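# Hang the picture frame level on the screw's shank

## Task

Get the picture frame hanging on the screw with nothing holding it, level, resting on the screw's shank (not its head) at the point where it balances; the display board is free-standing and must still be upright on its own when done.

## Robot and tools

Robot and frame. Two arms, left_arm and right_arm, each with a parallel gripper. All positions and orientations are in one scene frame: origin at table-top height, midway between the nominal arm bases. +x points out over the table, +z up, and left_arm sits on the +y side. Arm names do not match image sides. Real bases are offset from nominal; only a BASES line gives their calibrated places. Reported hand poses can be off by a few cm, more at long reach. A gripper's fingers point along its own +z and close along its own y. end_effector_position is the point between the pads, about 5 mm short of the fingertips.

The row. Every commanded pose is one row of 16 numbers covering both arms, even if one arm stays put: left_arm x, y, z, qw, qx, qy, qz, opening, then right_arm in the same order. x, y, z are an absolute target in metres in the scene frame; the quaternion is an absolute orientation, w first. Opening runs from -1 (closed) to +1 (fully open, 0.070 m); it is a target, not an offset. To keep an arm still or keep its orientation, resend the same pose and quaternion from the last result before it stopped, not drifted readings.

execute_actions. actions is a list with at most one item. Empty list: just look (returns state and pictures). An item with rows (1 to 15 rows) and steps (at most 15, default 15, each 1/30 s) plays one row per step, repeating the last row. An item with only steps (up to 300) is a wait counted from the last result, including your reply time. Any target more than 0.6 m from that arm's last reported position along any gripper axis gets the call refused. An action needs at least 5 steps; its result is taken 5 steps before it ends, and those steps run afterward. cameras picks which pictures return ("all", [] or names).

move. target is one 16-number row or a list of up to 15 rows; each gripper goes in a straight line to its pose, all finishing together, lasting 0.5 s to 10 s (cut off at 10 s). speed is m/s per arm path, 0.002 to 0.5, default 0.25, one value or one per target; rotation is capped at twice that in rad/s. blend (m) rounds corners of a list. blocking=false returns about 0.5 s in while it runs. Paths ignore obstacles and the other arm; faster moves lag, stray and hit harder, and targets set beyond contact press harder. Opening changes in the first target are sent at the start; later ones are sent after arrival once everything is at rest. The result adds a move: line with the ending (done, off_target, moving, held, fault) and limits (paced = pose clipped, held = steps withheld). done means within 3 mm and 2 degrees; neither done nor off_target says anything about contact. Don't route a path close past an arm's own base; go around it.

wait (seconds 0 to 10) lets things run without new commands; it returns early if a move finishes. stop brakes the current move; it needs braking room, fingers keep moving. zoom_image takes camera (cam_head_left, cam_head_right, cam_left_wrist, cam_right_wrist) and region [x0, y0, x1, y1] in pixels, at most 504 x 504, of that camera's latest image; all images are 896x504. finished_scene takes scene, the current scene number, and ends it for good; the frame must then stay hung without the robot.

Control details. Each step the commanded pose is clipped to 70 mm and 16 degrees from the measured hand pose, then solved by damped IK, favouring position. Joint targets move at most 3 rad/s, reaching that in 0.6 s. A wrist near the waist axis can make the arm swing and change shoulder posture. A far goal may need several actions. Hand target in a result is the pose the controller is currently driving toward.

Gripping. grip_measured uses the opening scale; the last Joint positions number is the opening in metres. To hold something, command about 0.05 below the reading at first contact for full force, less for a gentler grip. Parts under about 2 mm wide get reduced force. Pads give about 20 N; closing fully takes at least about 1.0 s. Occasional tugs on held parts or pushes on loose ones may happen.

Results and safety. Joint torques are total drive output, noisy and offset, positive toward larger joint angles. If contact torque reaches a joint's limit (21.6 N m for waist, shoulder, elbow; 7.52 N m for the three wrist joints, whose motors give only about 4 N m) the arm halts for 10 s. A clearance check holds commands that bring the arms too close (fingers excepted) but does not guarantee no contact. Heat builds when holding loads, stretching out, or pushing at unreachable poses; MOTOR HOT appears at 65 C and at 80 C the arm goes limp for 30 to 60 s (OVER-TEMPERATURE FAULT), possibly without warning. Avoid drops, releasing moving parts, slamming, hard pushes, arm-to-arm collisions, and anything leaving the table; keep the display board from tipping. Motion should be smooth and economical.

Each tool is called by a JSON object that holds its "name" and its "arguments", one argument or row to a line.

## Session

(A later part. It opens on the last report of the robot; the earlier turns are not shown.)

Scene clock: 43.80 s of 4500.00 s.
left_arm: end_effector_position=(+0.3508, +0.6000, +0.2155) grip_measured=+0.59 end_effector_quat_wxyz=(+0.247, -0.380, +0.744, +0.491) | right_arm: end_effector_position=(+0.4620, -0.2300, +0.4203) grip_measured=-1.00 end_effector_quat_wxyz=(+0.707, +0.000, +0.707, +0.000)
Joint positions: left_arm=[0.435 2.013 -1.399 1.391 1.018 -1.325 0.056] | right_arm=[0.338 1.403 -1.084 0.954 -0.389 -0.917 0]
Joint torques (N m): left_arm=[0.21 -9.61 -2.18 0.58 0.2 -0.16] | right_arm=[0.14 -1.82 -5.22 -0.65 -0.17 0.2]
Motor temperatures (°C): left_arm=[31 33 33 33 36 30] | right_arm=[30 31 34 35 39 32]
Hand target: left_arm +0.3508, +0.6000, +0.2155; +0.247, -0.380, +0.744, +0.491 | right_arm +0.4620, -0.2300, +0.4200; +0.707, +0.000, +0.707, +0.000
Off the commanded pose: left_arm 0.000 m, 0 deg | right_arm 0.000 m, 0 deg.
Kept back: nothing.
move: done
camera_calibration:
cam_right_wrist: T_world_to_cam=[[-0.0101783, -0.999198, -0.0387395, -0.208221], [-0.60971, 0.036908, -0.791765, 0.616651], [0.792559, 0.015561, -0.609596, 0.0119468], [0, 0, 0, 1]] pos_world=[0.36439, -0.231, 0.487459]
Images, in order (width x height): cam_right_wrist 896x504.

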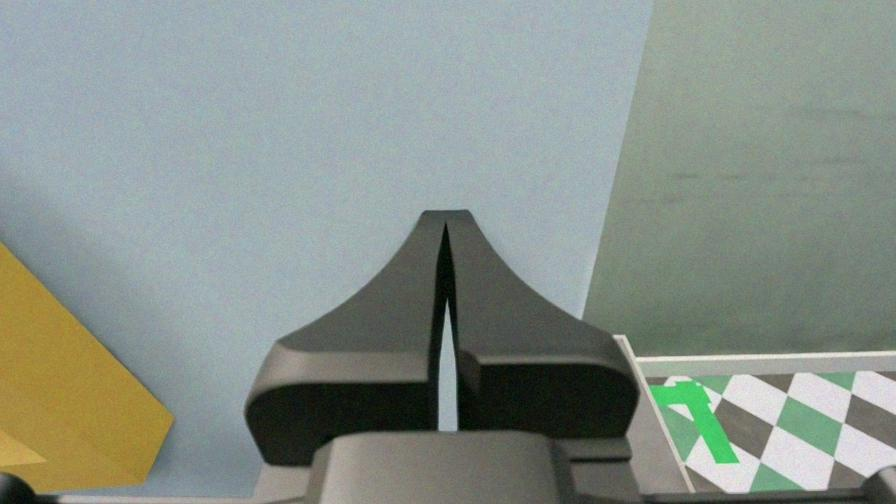

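{"name": "move", "arguments": {
  "target": [0.3508, 0.6000, 0.2155, 0.247, -0.380, 0.744, 0.491, 0.59, 0.468, -0.23, 0.42, 0.7071, 0, 0.7071, 0, -1],
  "speed": 0.01,
  "cameras": []
}}

{"name": "move", "arguments": {
  "target": [0.3508, 0.6000, 0.2155, 0.247, -0.380, 0.744, 0.491, 0.59, 0.473, -0.23, 0.42, 0.7071, 0, 0.7071, 0, -1],
  "speed": 0.01,
  "cameras": ["cam_right_wrist", "cam_head_left", "cam_head_right"]
}}

Scene clock: 45.27 s of 4500.00 s.
left_arm: end_effector_position=(+0.3508, +0.6000, +0.2155) grip_measured=+0.59 end_effector_quat_wxyz=(+0.247, -0.380, +0.744, +0.491) | right_arm: end_effector_position=(+0.4681, -0.2297, +0.4197) grip_measured=-1.00 end_effector_quat_wxyz=(+0.707, +0.000, +0.707, +0.000)
Joint positions: left_arm=[0.435 2.013 -1.399 1.391 1.018 -1.325 0.056] | right_arm=[0.331 1.424 -1.103 0.94 -0.383 -0.904 0]
Joint torques (N m): left_arm=[0.36 -9.46 -2.45 0.59 0.22 -0.18] | right_arm=[0.2 -1.76 -5.03 -0.61 -0.1 0.21]
Motor temperatures (°C): left_arm=[31 33 33 33 36 30] | right_arm=[30 31 34 35 39 32]
Hand target: left_arm +0.3508, +0.6000, +0.2155; +0.247, -0.380, +0.744, +0.491 | right_arm +0.4680, -0.2300, +0.4200; +0.707, +0.000, +0.707, +0.000
Off the commanded pose: left_arm 0.000 m, 0 deg | right_arm 0.000 m, 0 deg.
Kept back: nothing.
move: done
No camera images: "cameras" was empty.

Scene clock: 46.00 s of 4500.00 s.
left_arm: end_effector_position=(+0.3508, +0.6000, +0.2155) grip_measured=+0.59 end_effector_quat_wxyz=(+0.247, -0.380, +0.744, +0.491) | right_arm: end_effector_position=(+0.4730, -0.2301, +0.4198) grip_measured=-1.00 end_effector_quat_wxyz=(+0.707, +0.000, +0.707, +0.000)
Joint positions: left_arm=[0.435 2.013 -1.399 1.391 1.018 -1.325 0.056] | right_arm=[0.324 1.44 -1.119 0.93 -0.378 -0.894 0]
Joint torques (N m): left_arm=[0.17 -9.37 -2.19 0.56 0.22 -0.16] | right_arm=[0.49 -2.28 -5.23 -0.67 -0.12 0.21]
Motor temperatures (°C): left_arm=[31 33 33 33 36 30] | right_arm=[30 31 34 35 39 32]
Hand target: left_arm +0.3508, +0.6000, +0.2155; +0.247, -0.380, +0.744, +0.491 | right_arm +0.4730, -0.2300, +0.4200; +0.707, +0.000, +0.707, +0.000
Off the commanded pose: left_arm 0.000 m, 0 deg | right_arm 0.000 m, 0 deg.
Kept back: nothing.
move: done
camera_calibration:
cam_right_wrist: T_world_to_cam=[[-0.0100463, -0.999204, -0.0386007, -0.208281], [-0.610492, 0.0367022, -0.791171, 0.623095], [0.791959, 0.0156171, -0.610375, 0.00357691], [0, 0, 0, 1]] pos_world=[0.37547, -0.23104, 0.487119]
Images, in order (width x height): cam_head_left 896x504, cam_head_right 896x504, cam_right_wrist 896x504.

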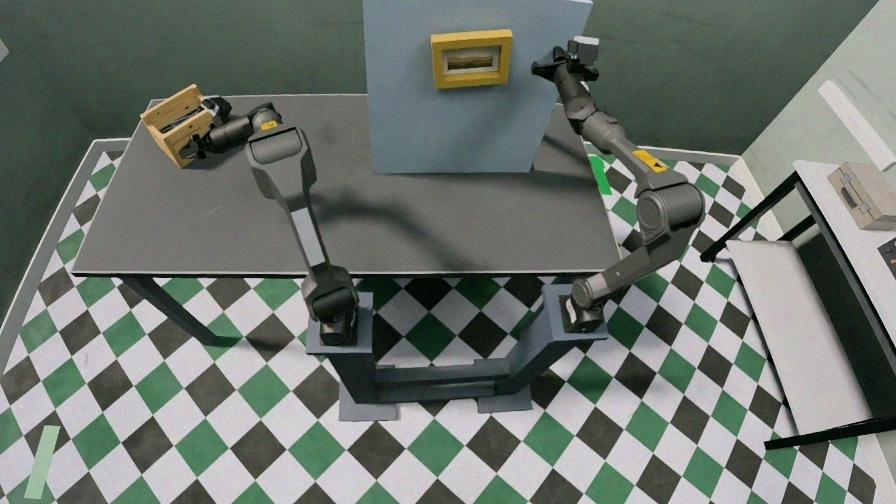

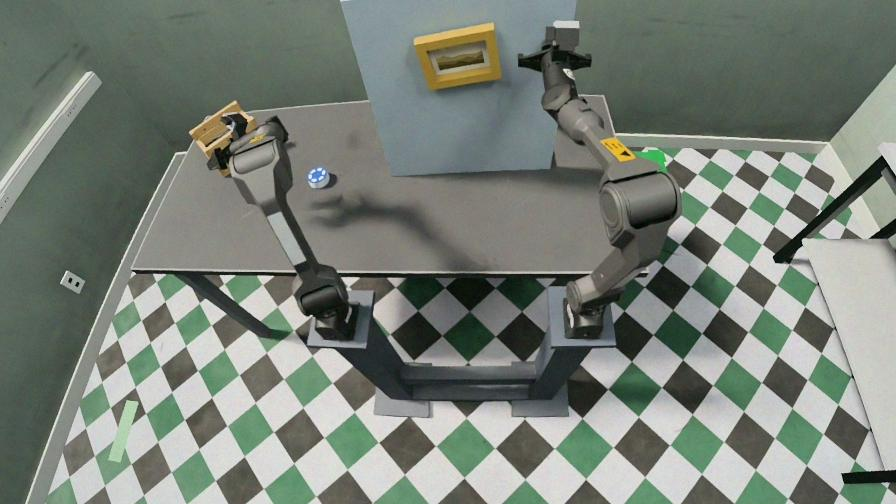

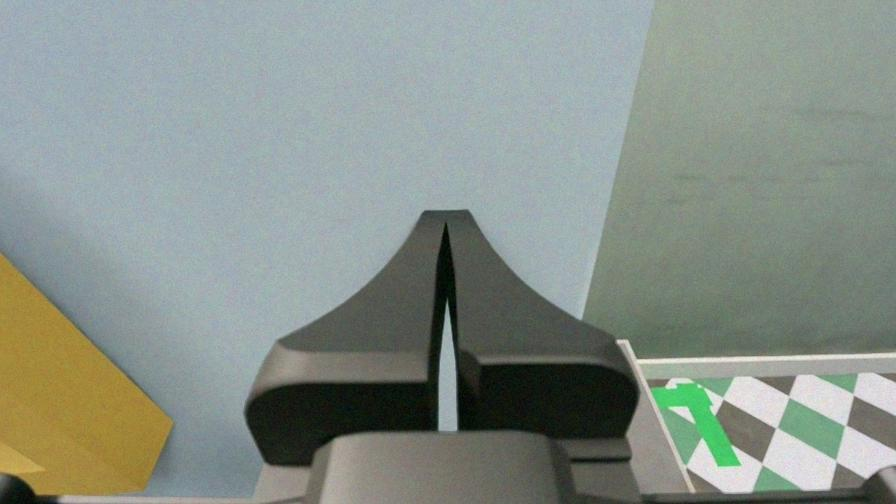

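{"name": "move", "arguments": {
  "target": [
    [0.3508, 0.6000, 0.2155, 0.247, -0.380, 0.744, 0.491, 0.59, 0.40, -0.235, 0.42, 0.7071, 0, 0.7071, 0, -1],
    [0.3508, 0.6000, 0.2155, 0.247, -0.380, 0.744, 0.491, 0.59, 0.36, -0.15, 0.51, 0.4870, -0.3564, 0.7644, 0.2271, -1],
    [0.3508, 0.6000, 0.2155, 0.247, -0.380, 0.744, 0.491, 0.59, 0.4286, -0.074, 0.495, 0.4870, -0.3564, 0.7644, 0.2271, -1]
  ],
  "speed": [0.1, 0.2, 0.08],
  "cameras": ["cam_right_wrist", "cam_head_left", "cam_head_right"]
}}

Scene clock: 52.97 s of 4500.00 s.
left_arm: end_effector_position=(+0.3508, +0.6000, +0.2155) grip_measured=+0.59 end_effector_quat_wxyz=(+0.247, -0.380, +0.744, +0.491) | right_arm: end_effector_position=(+0.4291, -0.0737, +0.4946) grip_measured=-1.00 end_effector_quat_wxyz=(+0.487, -0.356, +0.765, +0.227)
Joint positions: left_arm=[0.435 2.013 -1.399 1.391 1.018 -1.325 0.056] | right_arm=[0.283 1.772 -2.226 0.611 1.14 -0.573 0]
Joint torques (N m): left_arm=[0.07 -9.51 -2.19 0.51 0.26 -0.16] | right_arm=[-0.42 -7.76 -3.58 0.56 -0.52 -0.03]
Motor temperatures (°C): left_arm=[31 34 33 33 36 30] | right_arm=[30 31 34 35 39 32]
Hand target: left_arm +0.3508, +0.6000, +0.2155; +0.247, -0.380, +0.744, +0.491 | right_arm +0.4286, -0.0740, +0.4950; +0.487, -0.356, +0.764, +0.227
Off the commanded pose: left_arm 0.000 m, 0 deg | right_arm 0.001 m, 0 deg.
Kept back: nothing.
move: done
camera_calibration:
cam_right_wrist: T_world_to_cam=[[0.749035, -0.661789, -0.0313493, -0.354006], [-0.59891, -0.656116, -0.459149, 0.429459], [0.283291, 0.362694, -0.887806, 0.46262], [0, 0, 0, 1]] pos_world=[0.391314, -0.120292, 0.596805]
Images, in order (width x height): cam_head_left 896x504, cam_head_right 896x504, cam_right_wrist 896x504.

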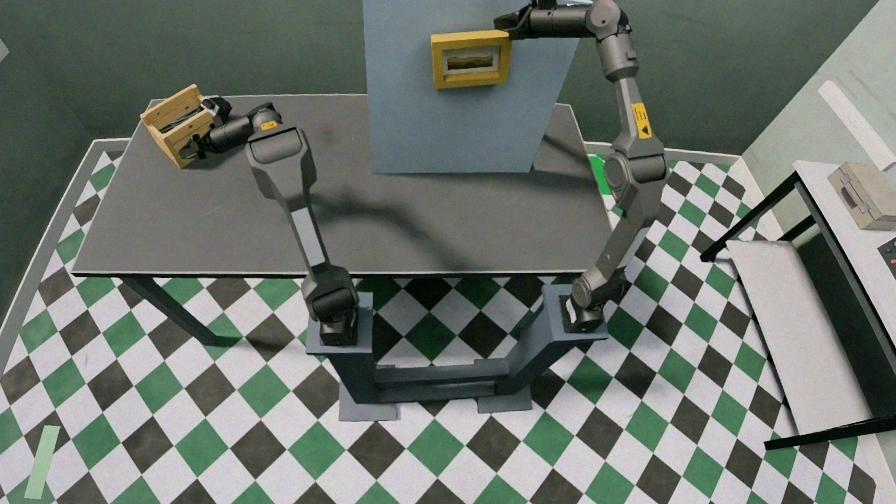

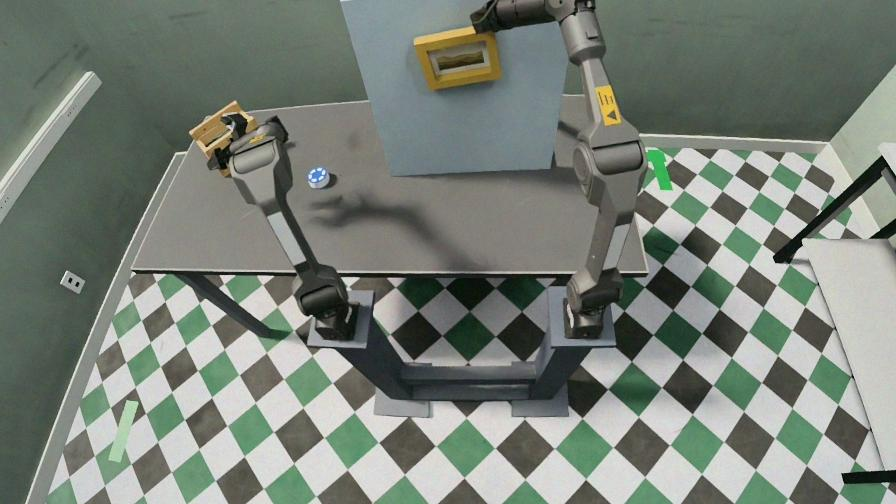

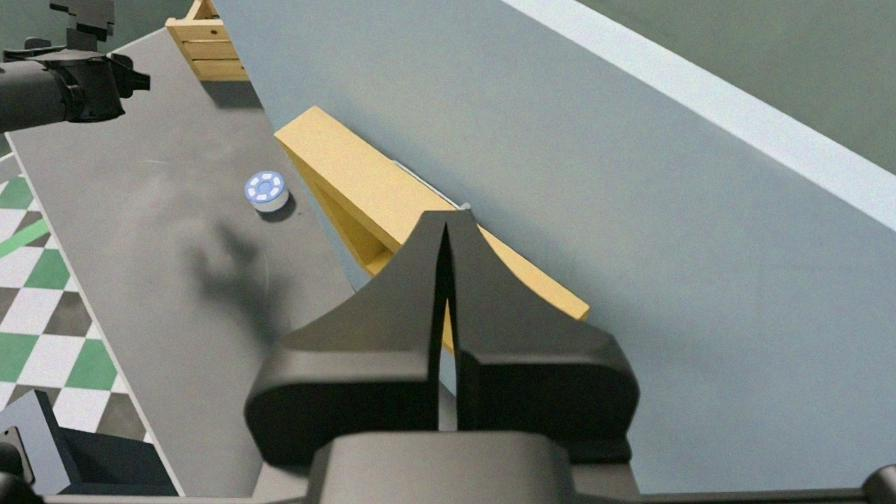

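Useful: the back is visible. Zooming in.

{"name": "zoom_image", "arguments": {
  "camera": "cam_right_wrist",
  "region": [360, 130, 560, 260]
}}

{"name": "zoom_image", "arguments": {
  "camera": "cam_right_wrist",
  "region": [385, 145, 485, 220]
}}

Scaled by 2.520 from the camera's 896x504 image, which has a finer 1280x720 frame.

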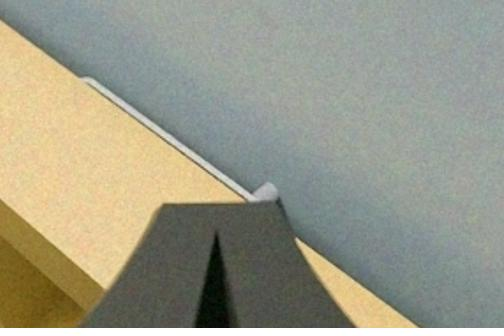

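Scaled by 5.040 from the camera's 896x504 image, which has a finer 1280x720 frame.

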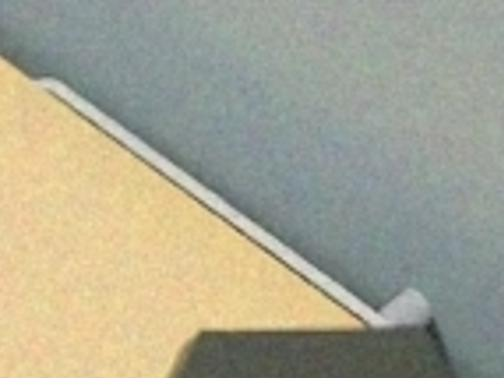

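{"name": "move", "arguments": {
  "target": [
    [0.3508, 0.6000, 0.2155, 0.247, -0.380, 0.744, 0.491, 0.59, 0.412, -0.084, 0.50, 0.4870, -0.3564, 0.7644, 0.2271, -1],
    [0.3508, 0.6000, 0.2155, 0.247, -0.380, 0.744, 0.491, 0.59, 0.412, -0.084, 0.50, 0.4870, -0.3564, 0.7644, 0.2271, 1]
  ],
  "speed": 0.1,
  "cameras": ["cam_right_wrist"]
}}

{"name": "zoom_image", "arguments": {
  "camera": "cam_right_wrist",
  "region": [360, 130, 560, 260]
}}

Scene clock: 55.67 s of 4500.00 s.
left_arm: end_effector_position=(+0.3508, +0.6000, +0.2155) grip_measured=+0.59 end_effector_quat_wxyz=(+0.247, -0.380, +0.744, +0.491) | right_arm: end_effector_position=(+0.4120, -0.0840, +0.5000) grip_measured=+0.98 end_effector_quat_wxyz=(+0.487, -0.356, +0.764, +0.227)
Joint positions: left_arm=[0.435 2.013 -1.399 1.391 1.018 -1.325 0.056] | right_arm=[0.264 1.699 -2.149 0.629 1.146 -0.592 0.069]
Joint torques (N m): left_arm=[0.14 -9.49 -2.28 0.5 0.23 -0.16] | right_arm=[0.71 -5.29 -4.26 0.39 -0.74 0.26]
Motor temperatures (°C): left_arm=[31 34 33 33 36 30] | right_arm=[30 31 34 35 39 32]
Hand target: left_arm +0.3508, +0.6000, +0.2155; +0.247, -0.380, +0.744, +0.491 | right_arm +0.4120, -0.0840, +0.5000; +0.487, -0.356, +0.764, +0.227
Off the commanded pose: left_arm 0.000 m, 0 deg | right_arm 0.000 m, 0 deg.
Kept back: nothing.
move: done
camera_calibration:
cam_right_wrist: T_world_to_cam=[[0.748967, -0.661898, -0.0306567, -0.34815], [-0.598683, -0.656159, -0.459385, 0.414909], [0.28395, 0.362417, -0.887708, 0.475668], [0, 0, 0, 1]] pos_world=[0.374086, -0.130584, 0.602184]
Images, in order (width x height): cam_right_wrist 896x504.

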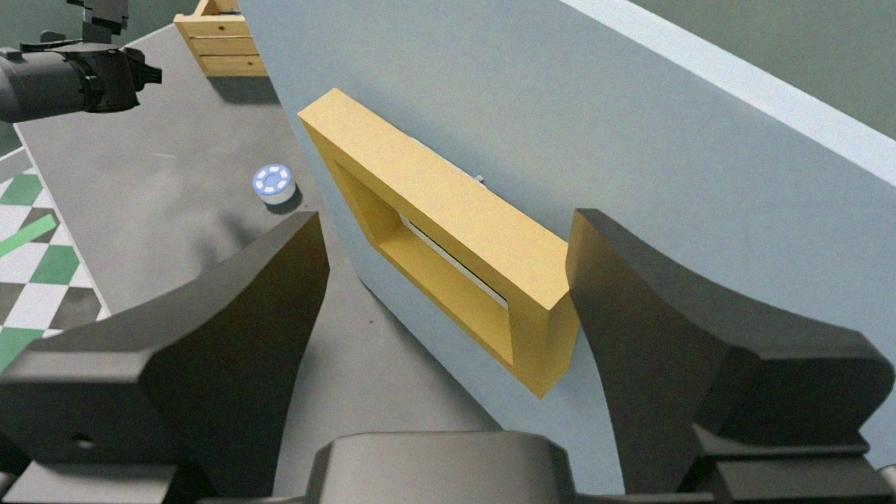

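Scaled by 2.520 from the camera's 896x504 image, which has a finer 1280x720 frame.

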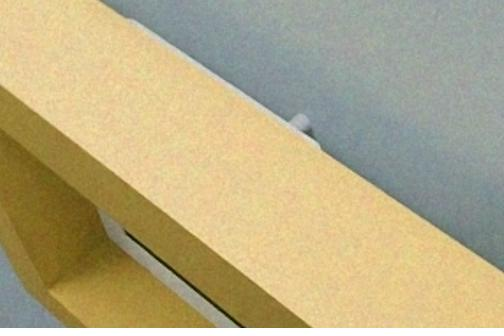

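{"name": "zoom_image", "arguments": {
  "camera": "cam_right_wrist",
  "region": [455, 160, 505, 200]
}}

Scaled by 10.080 from the camera's 896x504 image, which has a finer 1280x720 frame.

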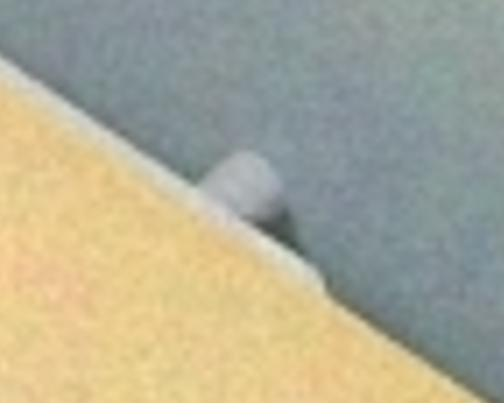

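{"name": "move", "arguments": {
  "target": [
    [0.31, 0.50, 0.34, 0.247, -0.380, 0.744, 0.491, 0.59, 0.4120, -0.0840, 0.5000, 0.4870, -0.3564, 0.7644, 0.2271, 1],
    [0.28, 0.26, 0.42, 0.7071, 0, 0.7071, 0, -1, 0.4120, -0.0840, 0.5000, 0.4870, -0.3564, 0.7644, 0.2271, 1],
    [0.38, 0.14, 0.44, 0.7071, 0, 0.7071, 0, -1, 0.4120, -0.0840, 0.5000, 0.4870, -0.3564, 0.7644, 0.2271, 1]
  ],
  "speed": [0.25, 0.25, 0.15]
}}

Scene clock: 70.63 s of 4500.00 s.
left_arm: end_effector_position=(+0.3800, +0.1401, +0.4402) grip_measured=-1.00 end_effector_quat_wxyz=(+0.707, +0.000, +0.707, +0.000) | right_arm: end_effector_position=(+0.4120, -0.0840, +0.5000) grip_measured=+0.98 end_effector_quat_wxyz=(+0.487, -0.356, +0.764, +0.227)
Joint positions: left_arm=[-0.551 1.189 -0.983 -1.382 -0.568 1.348 0] | right_arm=[0.264 1.699 -2.149 0.629 1.146 -0.592 0.069]
Joint torques (N m): left_arm=[-0.38 -2.79 -3.42 0.6 -0.46 -0.23] | right_arm=[0.73 -5.24 -4.24 0.39 -0.7 0.2]
Motor temperatures (°C): left_arm=[31 33 33 33 36 30] | right_arm=[29 31 34 35 39 32]
Hand target: left_arm +0.3800, +0.1400, +0.4400; +0.707, +0.000, +0.707, +0.000 | right_arm +0.4120, -0.0840, +0.5000; +0.487, -0.356, +0.764, +0.227
Off the commanded pose: left_arm 0.000 m, 0 deg | right_arm 0.000 m, 0 deg.
Kept back: nothing.
move: done; target 2's new opening was sent with left_arm's hand 0.001 m and 5 deg from that target
camera_calibration:
cam_left_wrist: T_world_to_cam=[[0.0233797, -0.999662, -0.011413, 0.139747], [-0.559728, -0.00362987, -0.828668, 0.578581], [0.828346, 0.0257622, -0.559624, 0.0497417], [0, 0, 0, 1]] pos_world=[0.279377, 0.140518, 0.508883]
cam_right_wrist: T_world_to_cam=[[0.748967, -0.661898, -0.0306567, -0.34815], [-0.598683, -0.656159, -0.459385, 0.414909], [0.28395, 0.362417, -0.887708, 0.475668], [0, 0, 0, 1]] pos_world=[0.374086, -0.130584, 0.602184]

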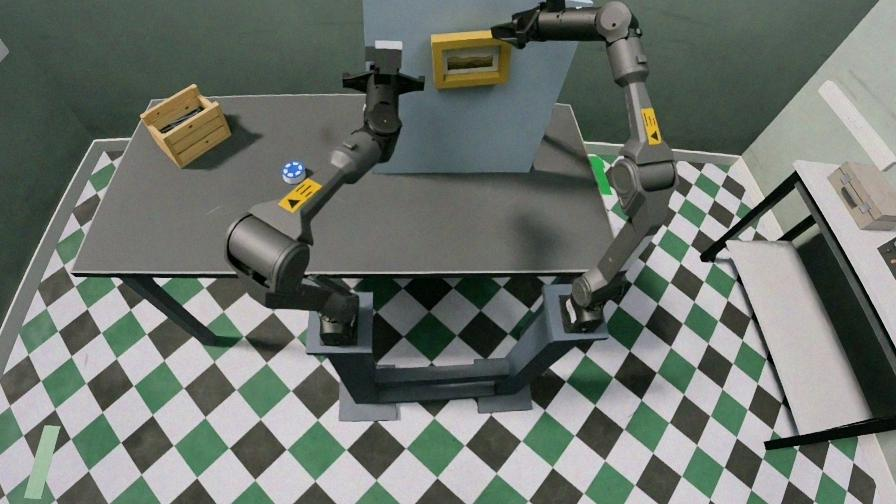

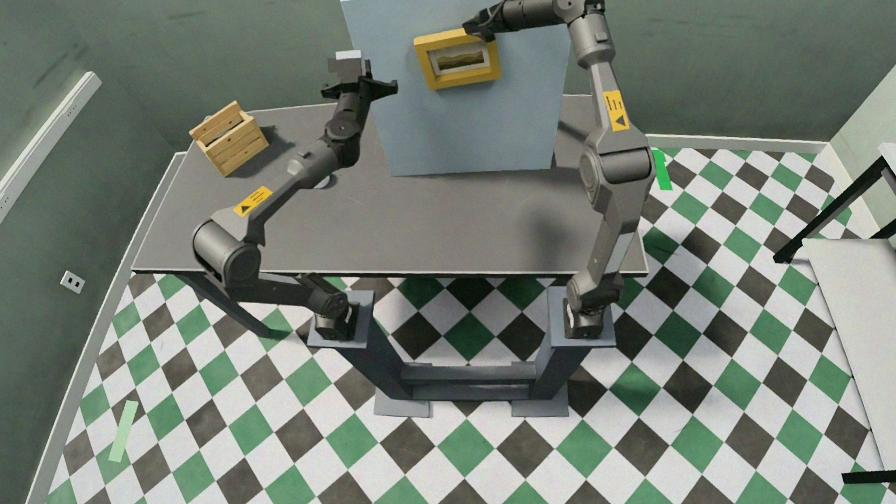

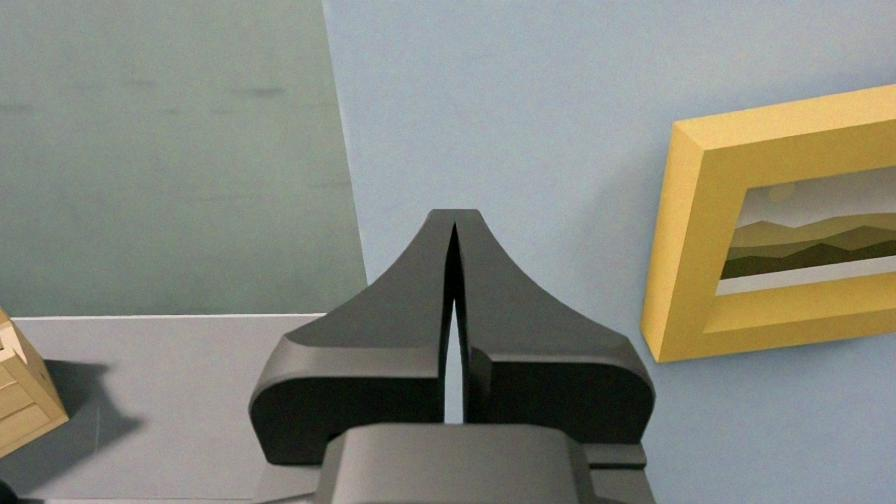

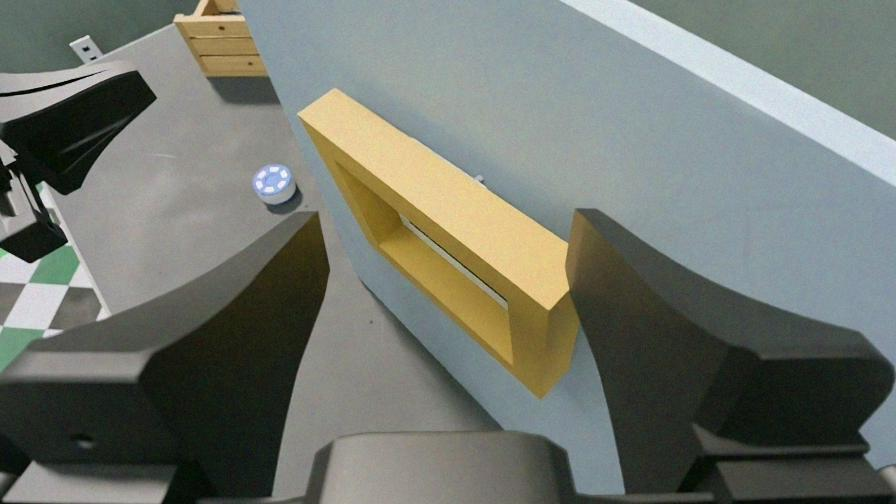

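{"name": "move", "arguments": {
  "target": [
    [0.41, 0.10, 0.447, 0.7032, -0.0739, 0.7032, 0.0739, -1, 0.4120, -0.0840, 0.5000, 0.4870, -0.3564, 0.7644, 0.2271, 1],
    [0.43, 0.085, 0.447, 0.7032, -0.0739, 0.7032, 0.0739, -1, 0.4120, -0.0840, 0.5000, 0.4870, -0.3564, 0.7644, 0.2271, 1]
  ],
  "speed": [0.1, 0.05],
  "cameras": ["cam_left_wrist", "cam_right_wrist"]
}}

Scene clock: 73.70 s of 4500.00 s.
left_arm: end_effector_position=(+0.4303, +0.0846, +0.4468) grip_measured=-1.00 end_effector_quat_wxyz=(+0.703, -0.074, +0.703, +0.074) | right_arm: end_effector_position=(+0.4120, -0.0840, +0.5000) grip_measured=+0.98 end_effector_quat_wxyz=(+0.487, -0.356, +0.764, +0.227)
Joint positions: left_arm=[-0.75 1.564 -1.36 -1.49 -0.969 1.429 0] | right_arm=[0.264 1.699 -2.149 0.629 1.146 -0.592 0.069]
Joint torques (N m): left_arm=[0.64 -6.46 -2.58 0.63 -0.28 0.01] | right_arm=[0.72 -5.24 -4.25 0.4 -0.68 0.19]
Motor temperatures (°C): left_arm=[31 33 33 33 36 30] | right_arm=[29 31 34 35 39 32]
Hand target: left_arm +0.4300, +0.0850, +0.4470; +0.703, -0.074, +0.703, +0.074 | right_arm +0.4120, -0.0840, +0.5000; +0.487, -0.356, +0.764, +0.227
Off the commanded pose: left_arm 0.001 m, 0 deg | right_arm 0.000 m, 0 deg.
Kept back: nothing.
move: done
camera_calibration:
cam_left_wrist: T_world_to_cam=[[0.230158, -0.97309, -0.0110937, -0.00821111], [-0.547227, -0.119988, -0.828339, 0.616339], [0.804717, 0.19672, -0.560118, 0.00908217], [0, 0, 0, 1]] pos_world=[0.331859, 0.0641767, 0.515533]
cam_right_wrist: T_world_to_cam=[[0.748967, -0.661898, -0.0306567, -0.34815], [-0.598683, -0.656159, -0.459385, 0.414909], [0.28395, 0.362417, -0.887708, 0.475668], [0, 0, 0, 1]] pos_world=[0.374086, -0.130584, 0.602184]
Images, in order (width x height): cam_left_wrist 896x504, cam_right_wrist 896x504.

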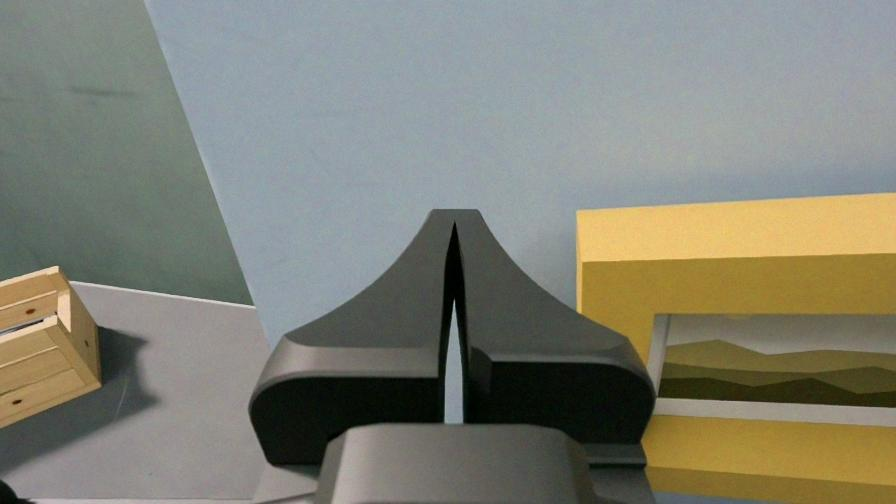

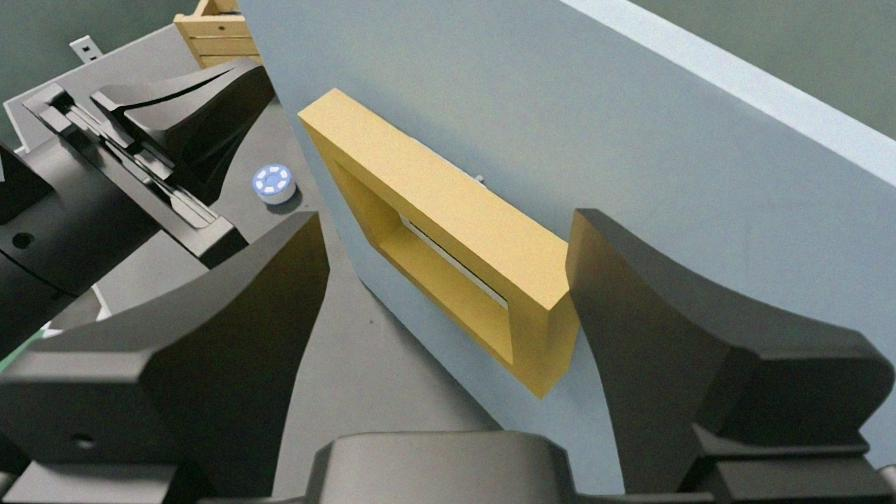

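{"name": "move", "arguments": {
  "target": [0.432, 0.067, 0.447, 0.7032, -0.0739, 0.7032, 0.0739, -1, 0.4120, -0.0840, 0.5000, 0.4870, -0.3564, 0.7644, 0.2271, 1],
  "speed": 0.03,
  "cameras": ["cam_left_wrist", "cam_right_wrist"]
}}

{"name": "zoom_image", "arguments": {
  "camera": "cam_right_wrist",
  "region": [240, 40, 560, 260]
}}

Scene clock: 74.90 s of 4500.00 s.
left_arm: end_effector_position=(+0.4320, +0.0668, +0.4470) grip_measured=-1.00 end_effector_quat_wxyz=(+0.703, -0.074, +0.703, +0.074) | right_arm: end_effector_position=(+0.4120, -0.0840, +0.5000) grip_measured=+0.98 end_effector_quat_wxyz=(+0.487, -0.356, +0.764, +0.227)
Joint positions: left_arm=[-0.79 1.613 -1.418 -1.502 -1.008 1.443 0] | right_arm=[0.264 1.699 -2.149 0.629 1.146 -0.592 0.069]
Joint torques (N m): left_arm=[-0.09 -5.97 -3.29 0.61 -0.34 -0.02] | right_arm=[0.71 -5.3 -4.25 0.4 -0.69 0.18]
Motor temperatures (°C): left_arm=[31 33 33 33 36 30] | right_arm=[29 31 34 35 39 32]
Hand target: left_arm +0.4320, +0.0670, +0.4470; +0.703, -0.074, +0.703, +0.074 | right_arm +0.4120, -0.0840, +0.5000; +0.487, -0.356, +0.764, +0.227
Off the commanded pose: left_arm 0.000 m, 0 deg | right_arm 0.000 m, 0 deg.
Kept back: nothing.
move: done
camera_calibration:
cam_left_wrist: T_world_to_cam=[[0.230473, -0.973021, -0.0105632, -0.0263017], [-0.546845, -0.120533, -0.828512, 0.615263], [0.804887, 0.196726, -0.559872, 0.0111457], [0, 0, 0, 1]] pos_world=[0.333545, 0.0463748, 0.515715]
cam_right_wrist: T_world_to_cam=[[0.748967, -0.661898, -0.0306567, -0.34815], [-0.598683, -0.656159, -0.459385, 0.414909], [0.28395, 0.362417, -0.887708, 0.475668], [0, 0, 0, 1]] pos_world=[0.374086, -0.130584, 0.602184]
Images, in order (width x height): cam_left_wrist 896x504, cam_right_wrist 896x504.

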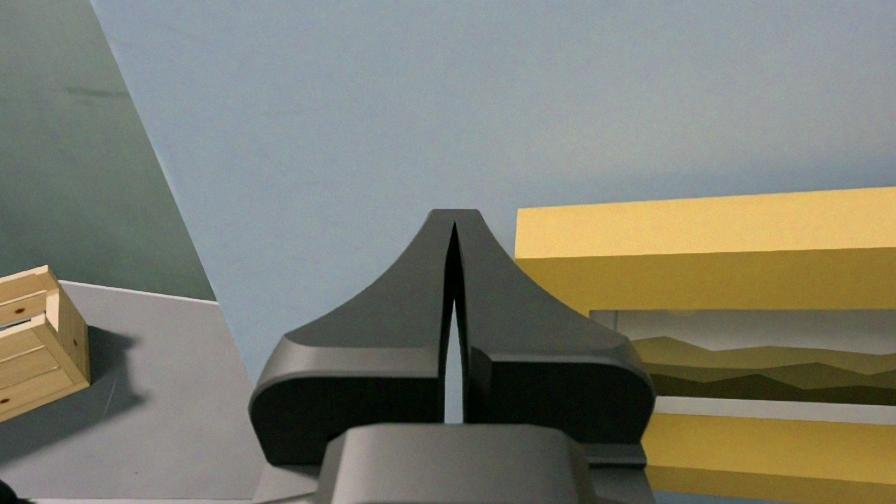

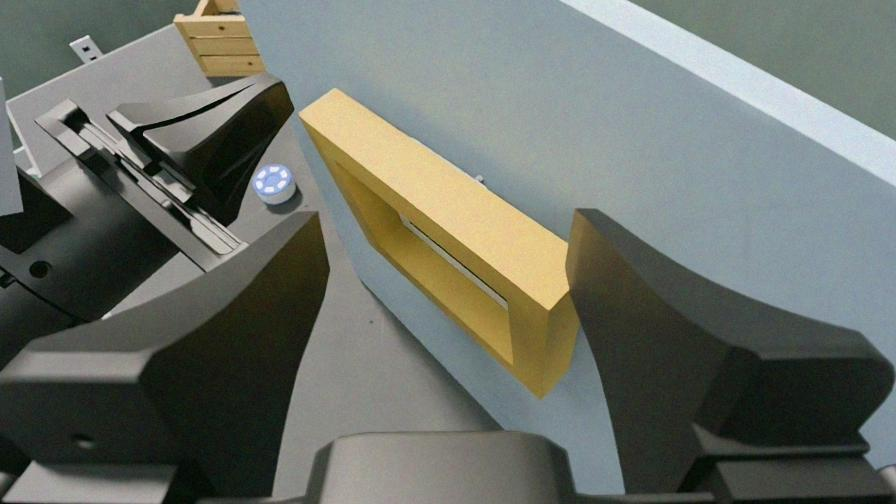

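Scaled by 1.575 from the camera's 896x504 image, which has a finer 1280x720 frame.

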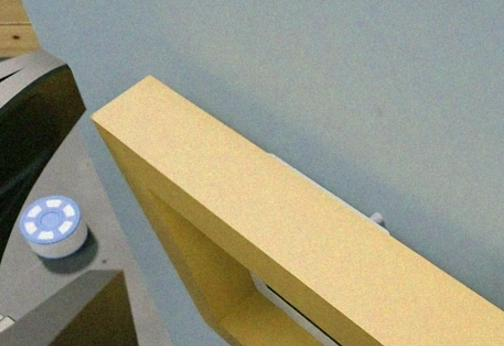

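{"name": "move", "arguments": {
  "target": [0.446, 0.068, 0.447, 0.7032, -0.0739, 0.7032, 0.0739, -1, 0.4120, -0.0840, 0.5000, 0.4870, -0.3564, 0.7644, 0.2271, 1],
  "speed": 0.03,
  "cameras": ["cam_left_wrist", "cam_right_wrist"]
}}

{"name": "zoom_image", "arguments": {
  "camera": "cam_right_wrist",
  "region": [240, 40, 400, 150]
}}

Scene clock: 76.40 s of 4500.00 s.
left_arm: end_effector_position=(+0.4462, +0.0681, +0.4470) grip_measured=-1.00 end_effector_quat_wxyz=(+0.703, -0.074, +0.703, +0.074) | right_arm: end_effector_position=(+0.4120, -0.0840, +0.5000) grip_measured=+0.98 end_effector_quat_wxyz=(+0.487, -0.356, +0.764, +0.227)
Joint positions: left_arm=[-0.754 1.646 -1.458 -1.502 -0.973 1.449 0] | right_arm=[0.264 1.699 -2.149 0.629 1.146 -0.592 0.069]
Joint torques (N m): left_arm=[-0.37 -6.21 -3.43 0.8 -0.34 0.02] | right_arm=[0.74 -5.27 -4.22 0.4 -0.67 0.18]
Motor temperatures (°C): left_arm=[31 33 33 33 36 30] | right_arm=[29 31 34 35 39 32]
Hand target: left_arm +0.4460, +0.0680, +0.4470; +0.703, -0.074, +0.703, +0.074 | right_arm +0.4120, -0.0840, +0.5000; +0.487, -0.356, +0.764, +0.227
Off the commanded pose: left_arm 0.000 m, 0 deg | right_arm 0.000 m, 0 deg.
Kept back: nothing.
move: done
camera_calibration:
cam_left_wrist: T_world_to_cam=[[0.230752, -0.972956, -0.0105314, -0.0284236], [-0.54712, -0.120793, -0.828292, 0.623146], [0.80462, 0.196892, -0.560197, -0.000296317], [0, 0, 0, 1]] pos_world=[0.347733, 0.0476748, 0.515682]
cam_right_wrist: T_world_to_cam=[[0.748967, -0.661898, -0.0306567, -0.34815], [-0.598683, -0.656159, -0.459385, 0.414909], [0.28395, 0.362417, -0.887708, 0.475668], [0, 0, 0, 1]] pos_world=[0.374086, -0.130584, 0.602184]
Images, in order (width x height): cam_left_wrist 896x504, cam_right_wrist 896x504.

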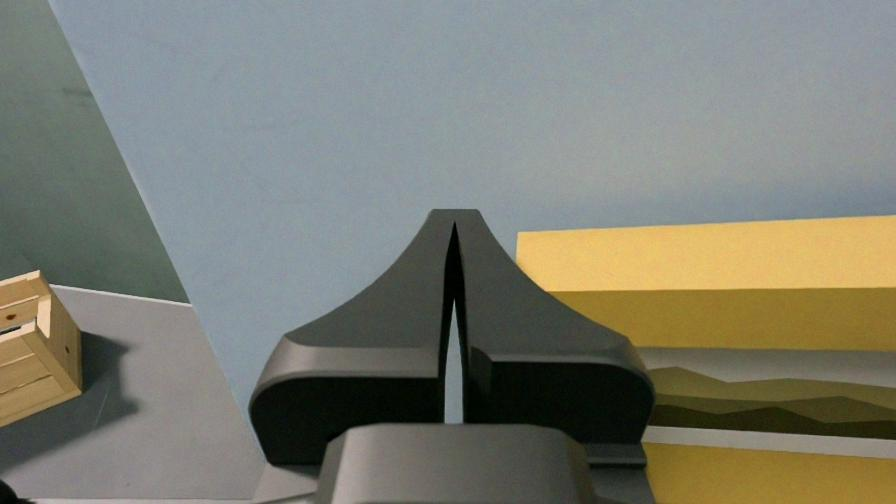

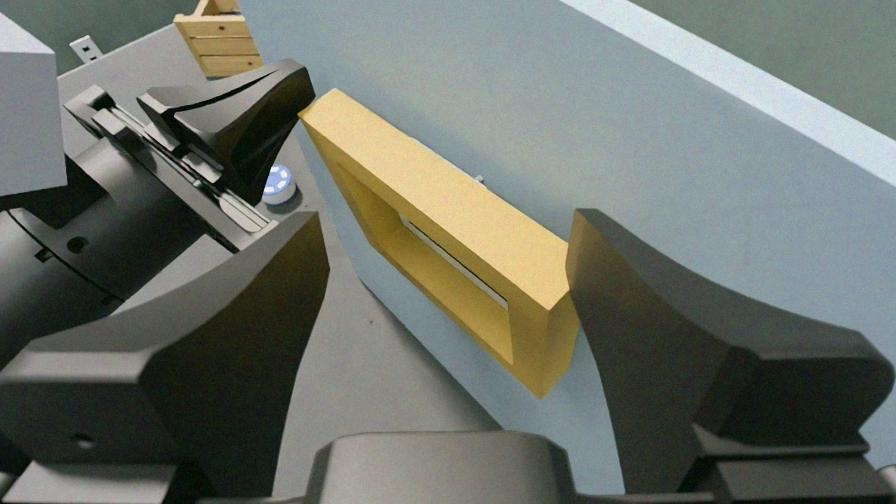

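Scaled by 3.150 from the camera's 896x504 image, which has a finer 1280x720 frame.

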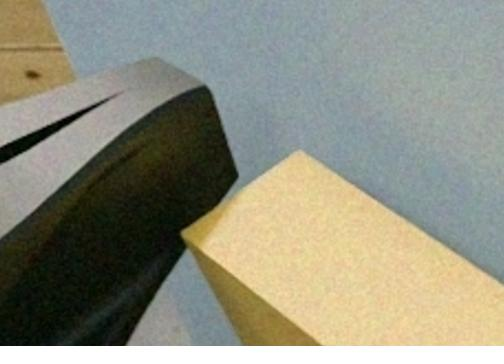

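{"name": "move", "arguments": {
  "target": [0.447, 0.063, 0.447, 0.7032, -0.0739, 0.7032, 0.0739, -1, 0.4120, -0.0840, 0.5000, 0.4870, -0.3564, 0.7644, 0.2271, 1],
  "speed": 0.01,
  "cameras": ["cam_right_wrist"]
}}

{"name": "zoom_image", "arguments": {
  "camera": "cam_right_wrist",
  "region": [240, 40, 560, 260]
}}

Scene clock: 77.70 s of 4500.00 s.
left_arm: end_effector_position=(+0.4471, +0.0630, +0.4471) grip_measured=-1.00 end_effector_quat_wxyz=(+0.703, -0.074, +0.703, +0.074) | right_arm: end_effector_position=(+0.4120, -0.0840, +0.5000) grip_measured=+0.98 end_effector_quat_wxyz=(+0.487, -0.356, +0.764, +0.227)
Joint positions: left_arm=[-0.764 1.66 -1.476 -1.505 -0.982 1.453 0] | right_arm=[0.264 1.699 -2.149 0.629 1.146 -0.592 0.069]
Joint torques (N m): left_arm=[-0.37 -6.11 -3.61 0.62 -0.39 0.02] | right_arm=[0.69 -5.25 -4.23 0.4 -0.67 0.17]
Motor temperatures (°C): left_arm=[31 33 33 33 36 30] | right_arm=[29 31 34 35 39 32]
Hand target: left_arm +0.4470, +0.0630, +0.4470; +0.703, -0.074, +0.703, +0.074 | right_arm +0.4120, -0.0840, +0.5000; +0.487, -0.356, +0.764, +0.227
Off the commanded pose: left_arm 0.000 m, 0 deg | right_arm 0.000 m, 0 deg.
Kept back: nothing.
move: done
camera_calibration:
cam_right_wrist: T_world_to_cam=[[0.748967, -0.661898, -0.0306567, -0.34815], [-0.598683, -0.656159, -0.459385, 0.414909], [0.28395, 0.362417, -0.887708, 0.475668], [0, 0, 0, 1]] pos_world=[0.374086, -0.130584, 0.602184]
Images, in order (width x height): cam_right_wrist 896x504.

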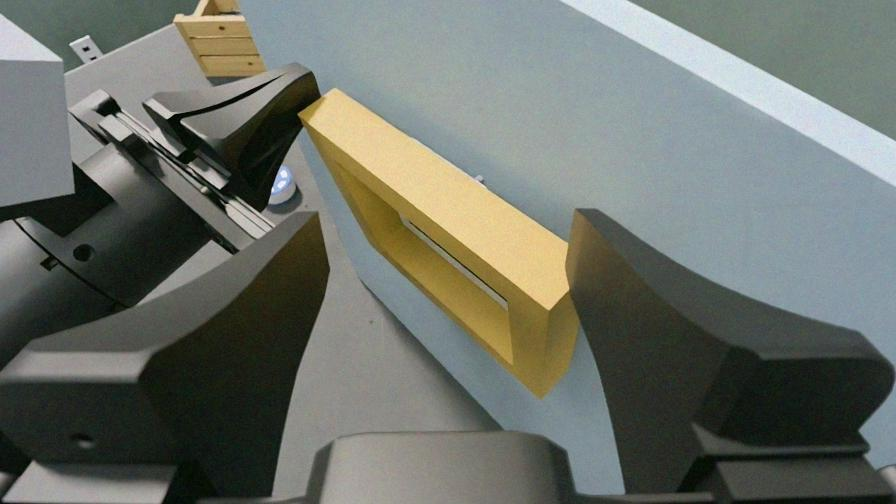

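Scaled by 1.575 from the camera's 896x504 image, which has a finer 1280x720 frame.

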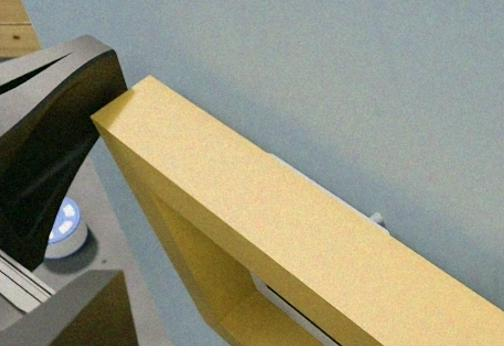

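{"name": "move", "arguments": {
  "target": [0.447, 0.059, 0.447, 0.7032, -0.0739, 0.7032, 0.0739, -1, 0.4120, -0.0840, 0.5000, 0.4870, -0.3564, 0.7644, 0.2271, 1],
  "speed": 0.008,
  "cameras": ["cam_right_wrist"]
}}

{"name": "zoom_image", "arguments": {
  "camera": "cam_right_wrist",
  "region": [240, 40, 560, 260]
}}

Scene clock: 78.70 s of 4500.00 s.
left_arm: end_effector_position=(+0.4470, +0.0614, +0.4478) grip_measured=-1.00 end_effector_quat_wxyz=(+0.703, -0.077, +0.703, +0.075) | right_arm: end_effector_position=(+0.4120, -0.0840, +0.5000) grip_measured=+0.98 end_effector_quat_wxyz=(+0.487, -0.356, +0.764, +0.227)
Joint positions: left_arm=[-0.77 1.669 -1.489 -1.509 -0.994 1.457 0] | right_arm=[0.264 1.699 -2.149 0.629 1.146 -0.592 0.069]
Joint torques (N m): left_arm=[-4.82 -4.79 -3.88 0.86 1.88 -0.05] | right_arm=[0.7 -5.24 -4.29 0.4 -0.67 0.16]
Motor temperatures (°C): left_arm=[31 33 33 33 36 30] | right_arm=[29 31 34 35 39 32]
Hand target: left_arm +0.4470, +0.0590, +0.4470; +0.703, -0.074, +0.703, +0.074 | right_arm +0.4120, -0.0840, +0.5000; +0.487, -0.356, +0.764, +0.227
Off the commanded pose: left_arm 0.003 m, 0 deg | right_arm 0.000 m, 0 deg.
Kept back: nothing.
move: done
camera_calibration:
cam_right_wrist: T_world_to_cam=[[0.748967, -0.661898, -0.0306567, -0.34815], [-0.598683, -0.656159, -0.459385, 0.414909], [0.28395, 0.362417, -0.887708, 0.475668], [0, 0, 0, 1]] pos_world=[0.374086, -0.130584, 0.602184]
Images, in order (width x height): cam_right_wrist 896x504.

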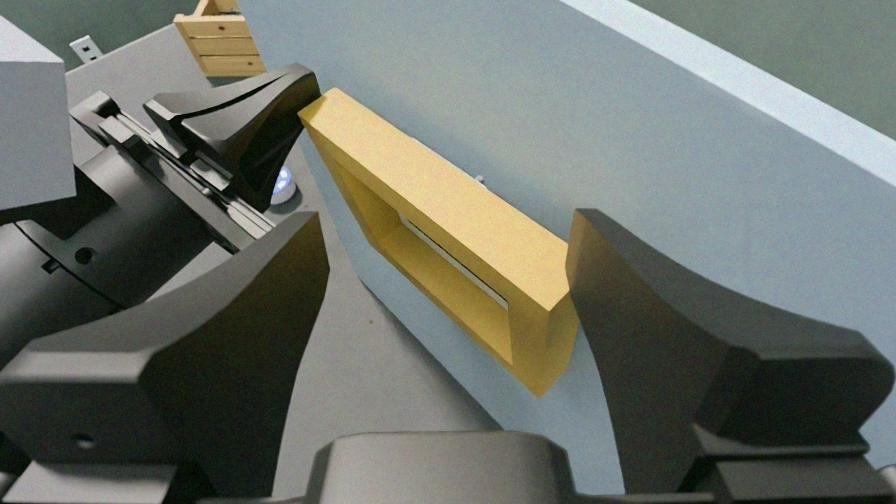

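Scaled by 1.575 from the camera's 896x504 image, which has a finer 1280x720 frame.

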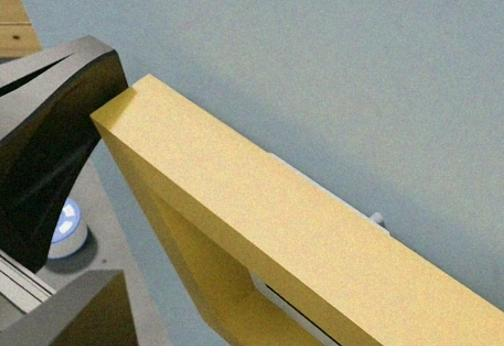

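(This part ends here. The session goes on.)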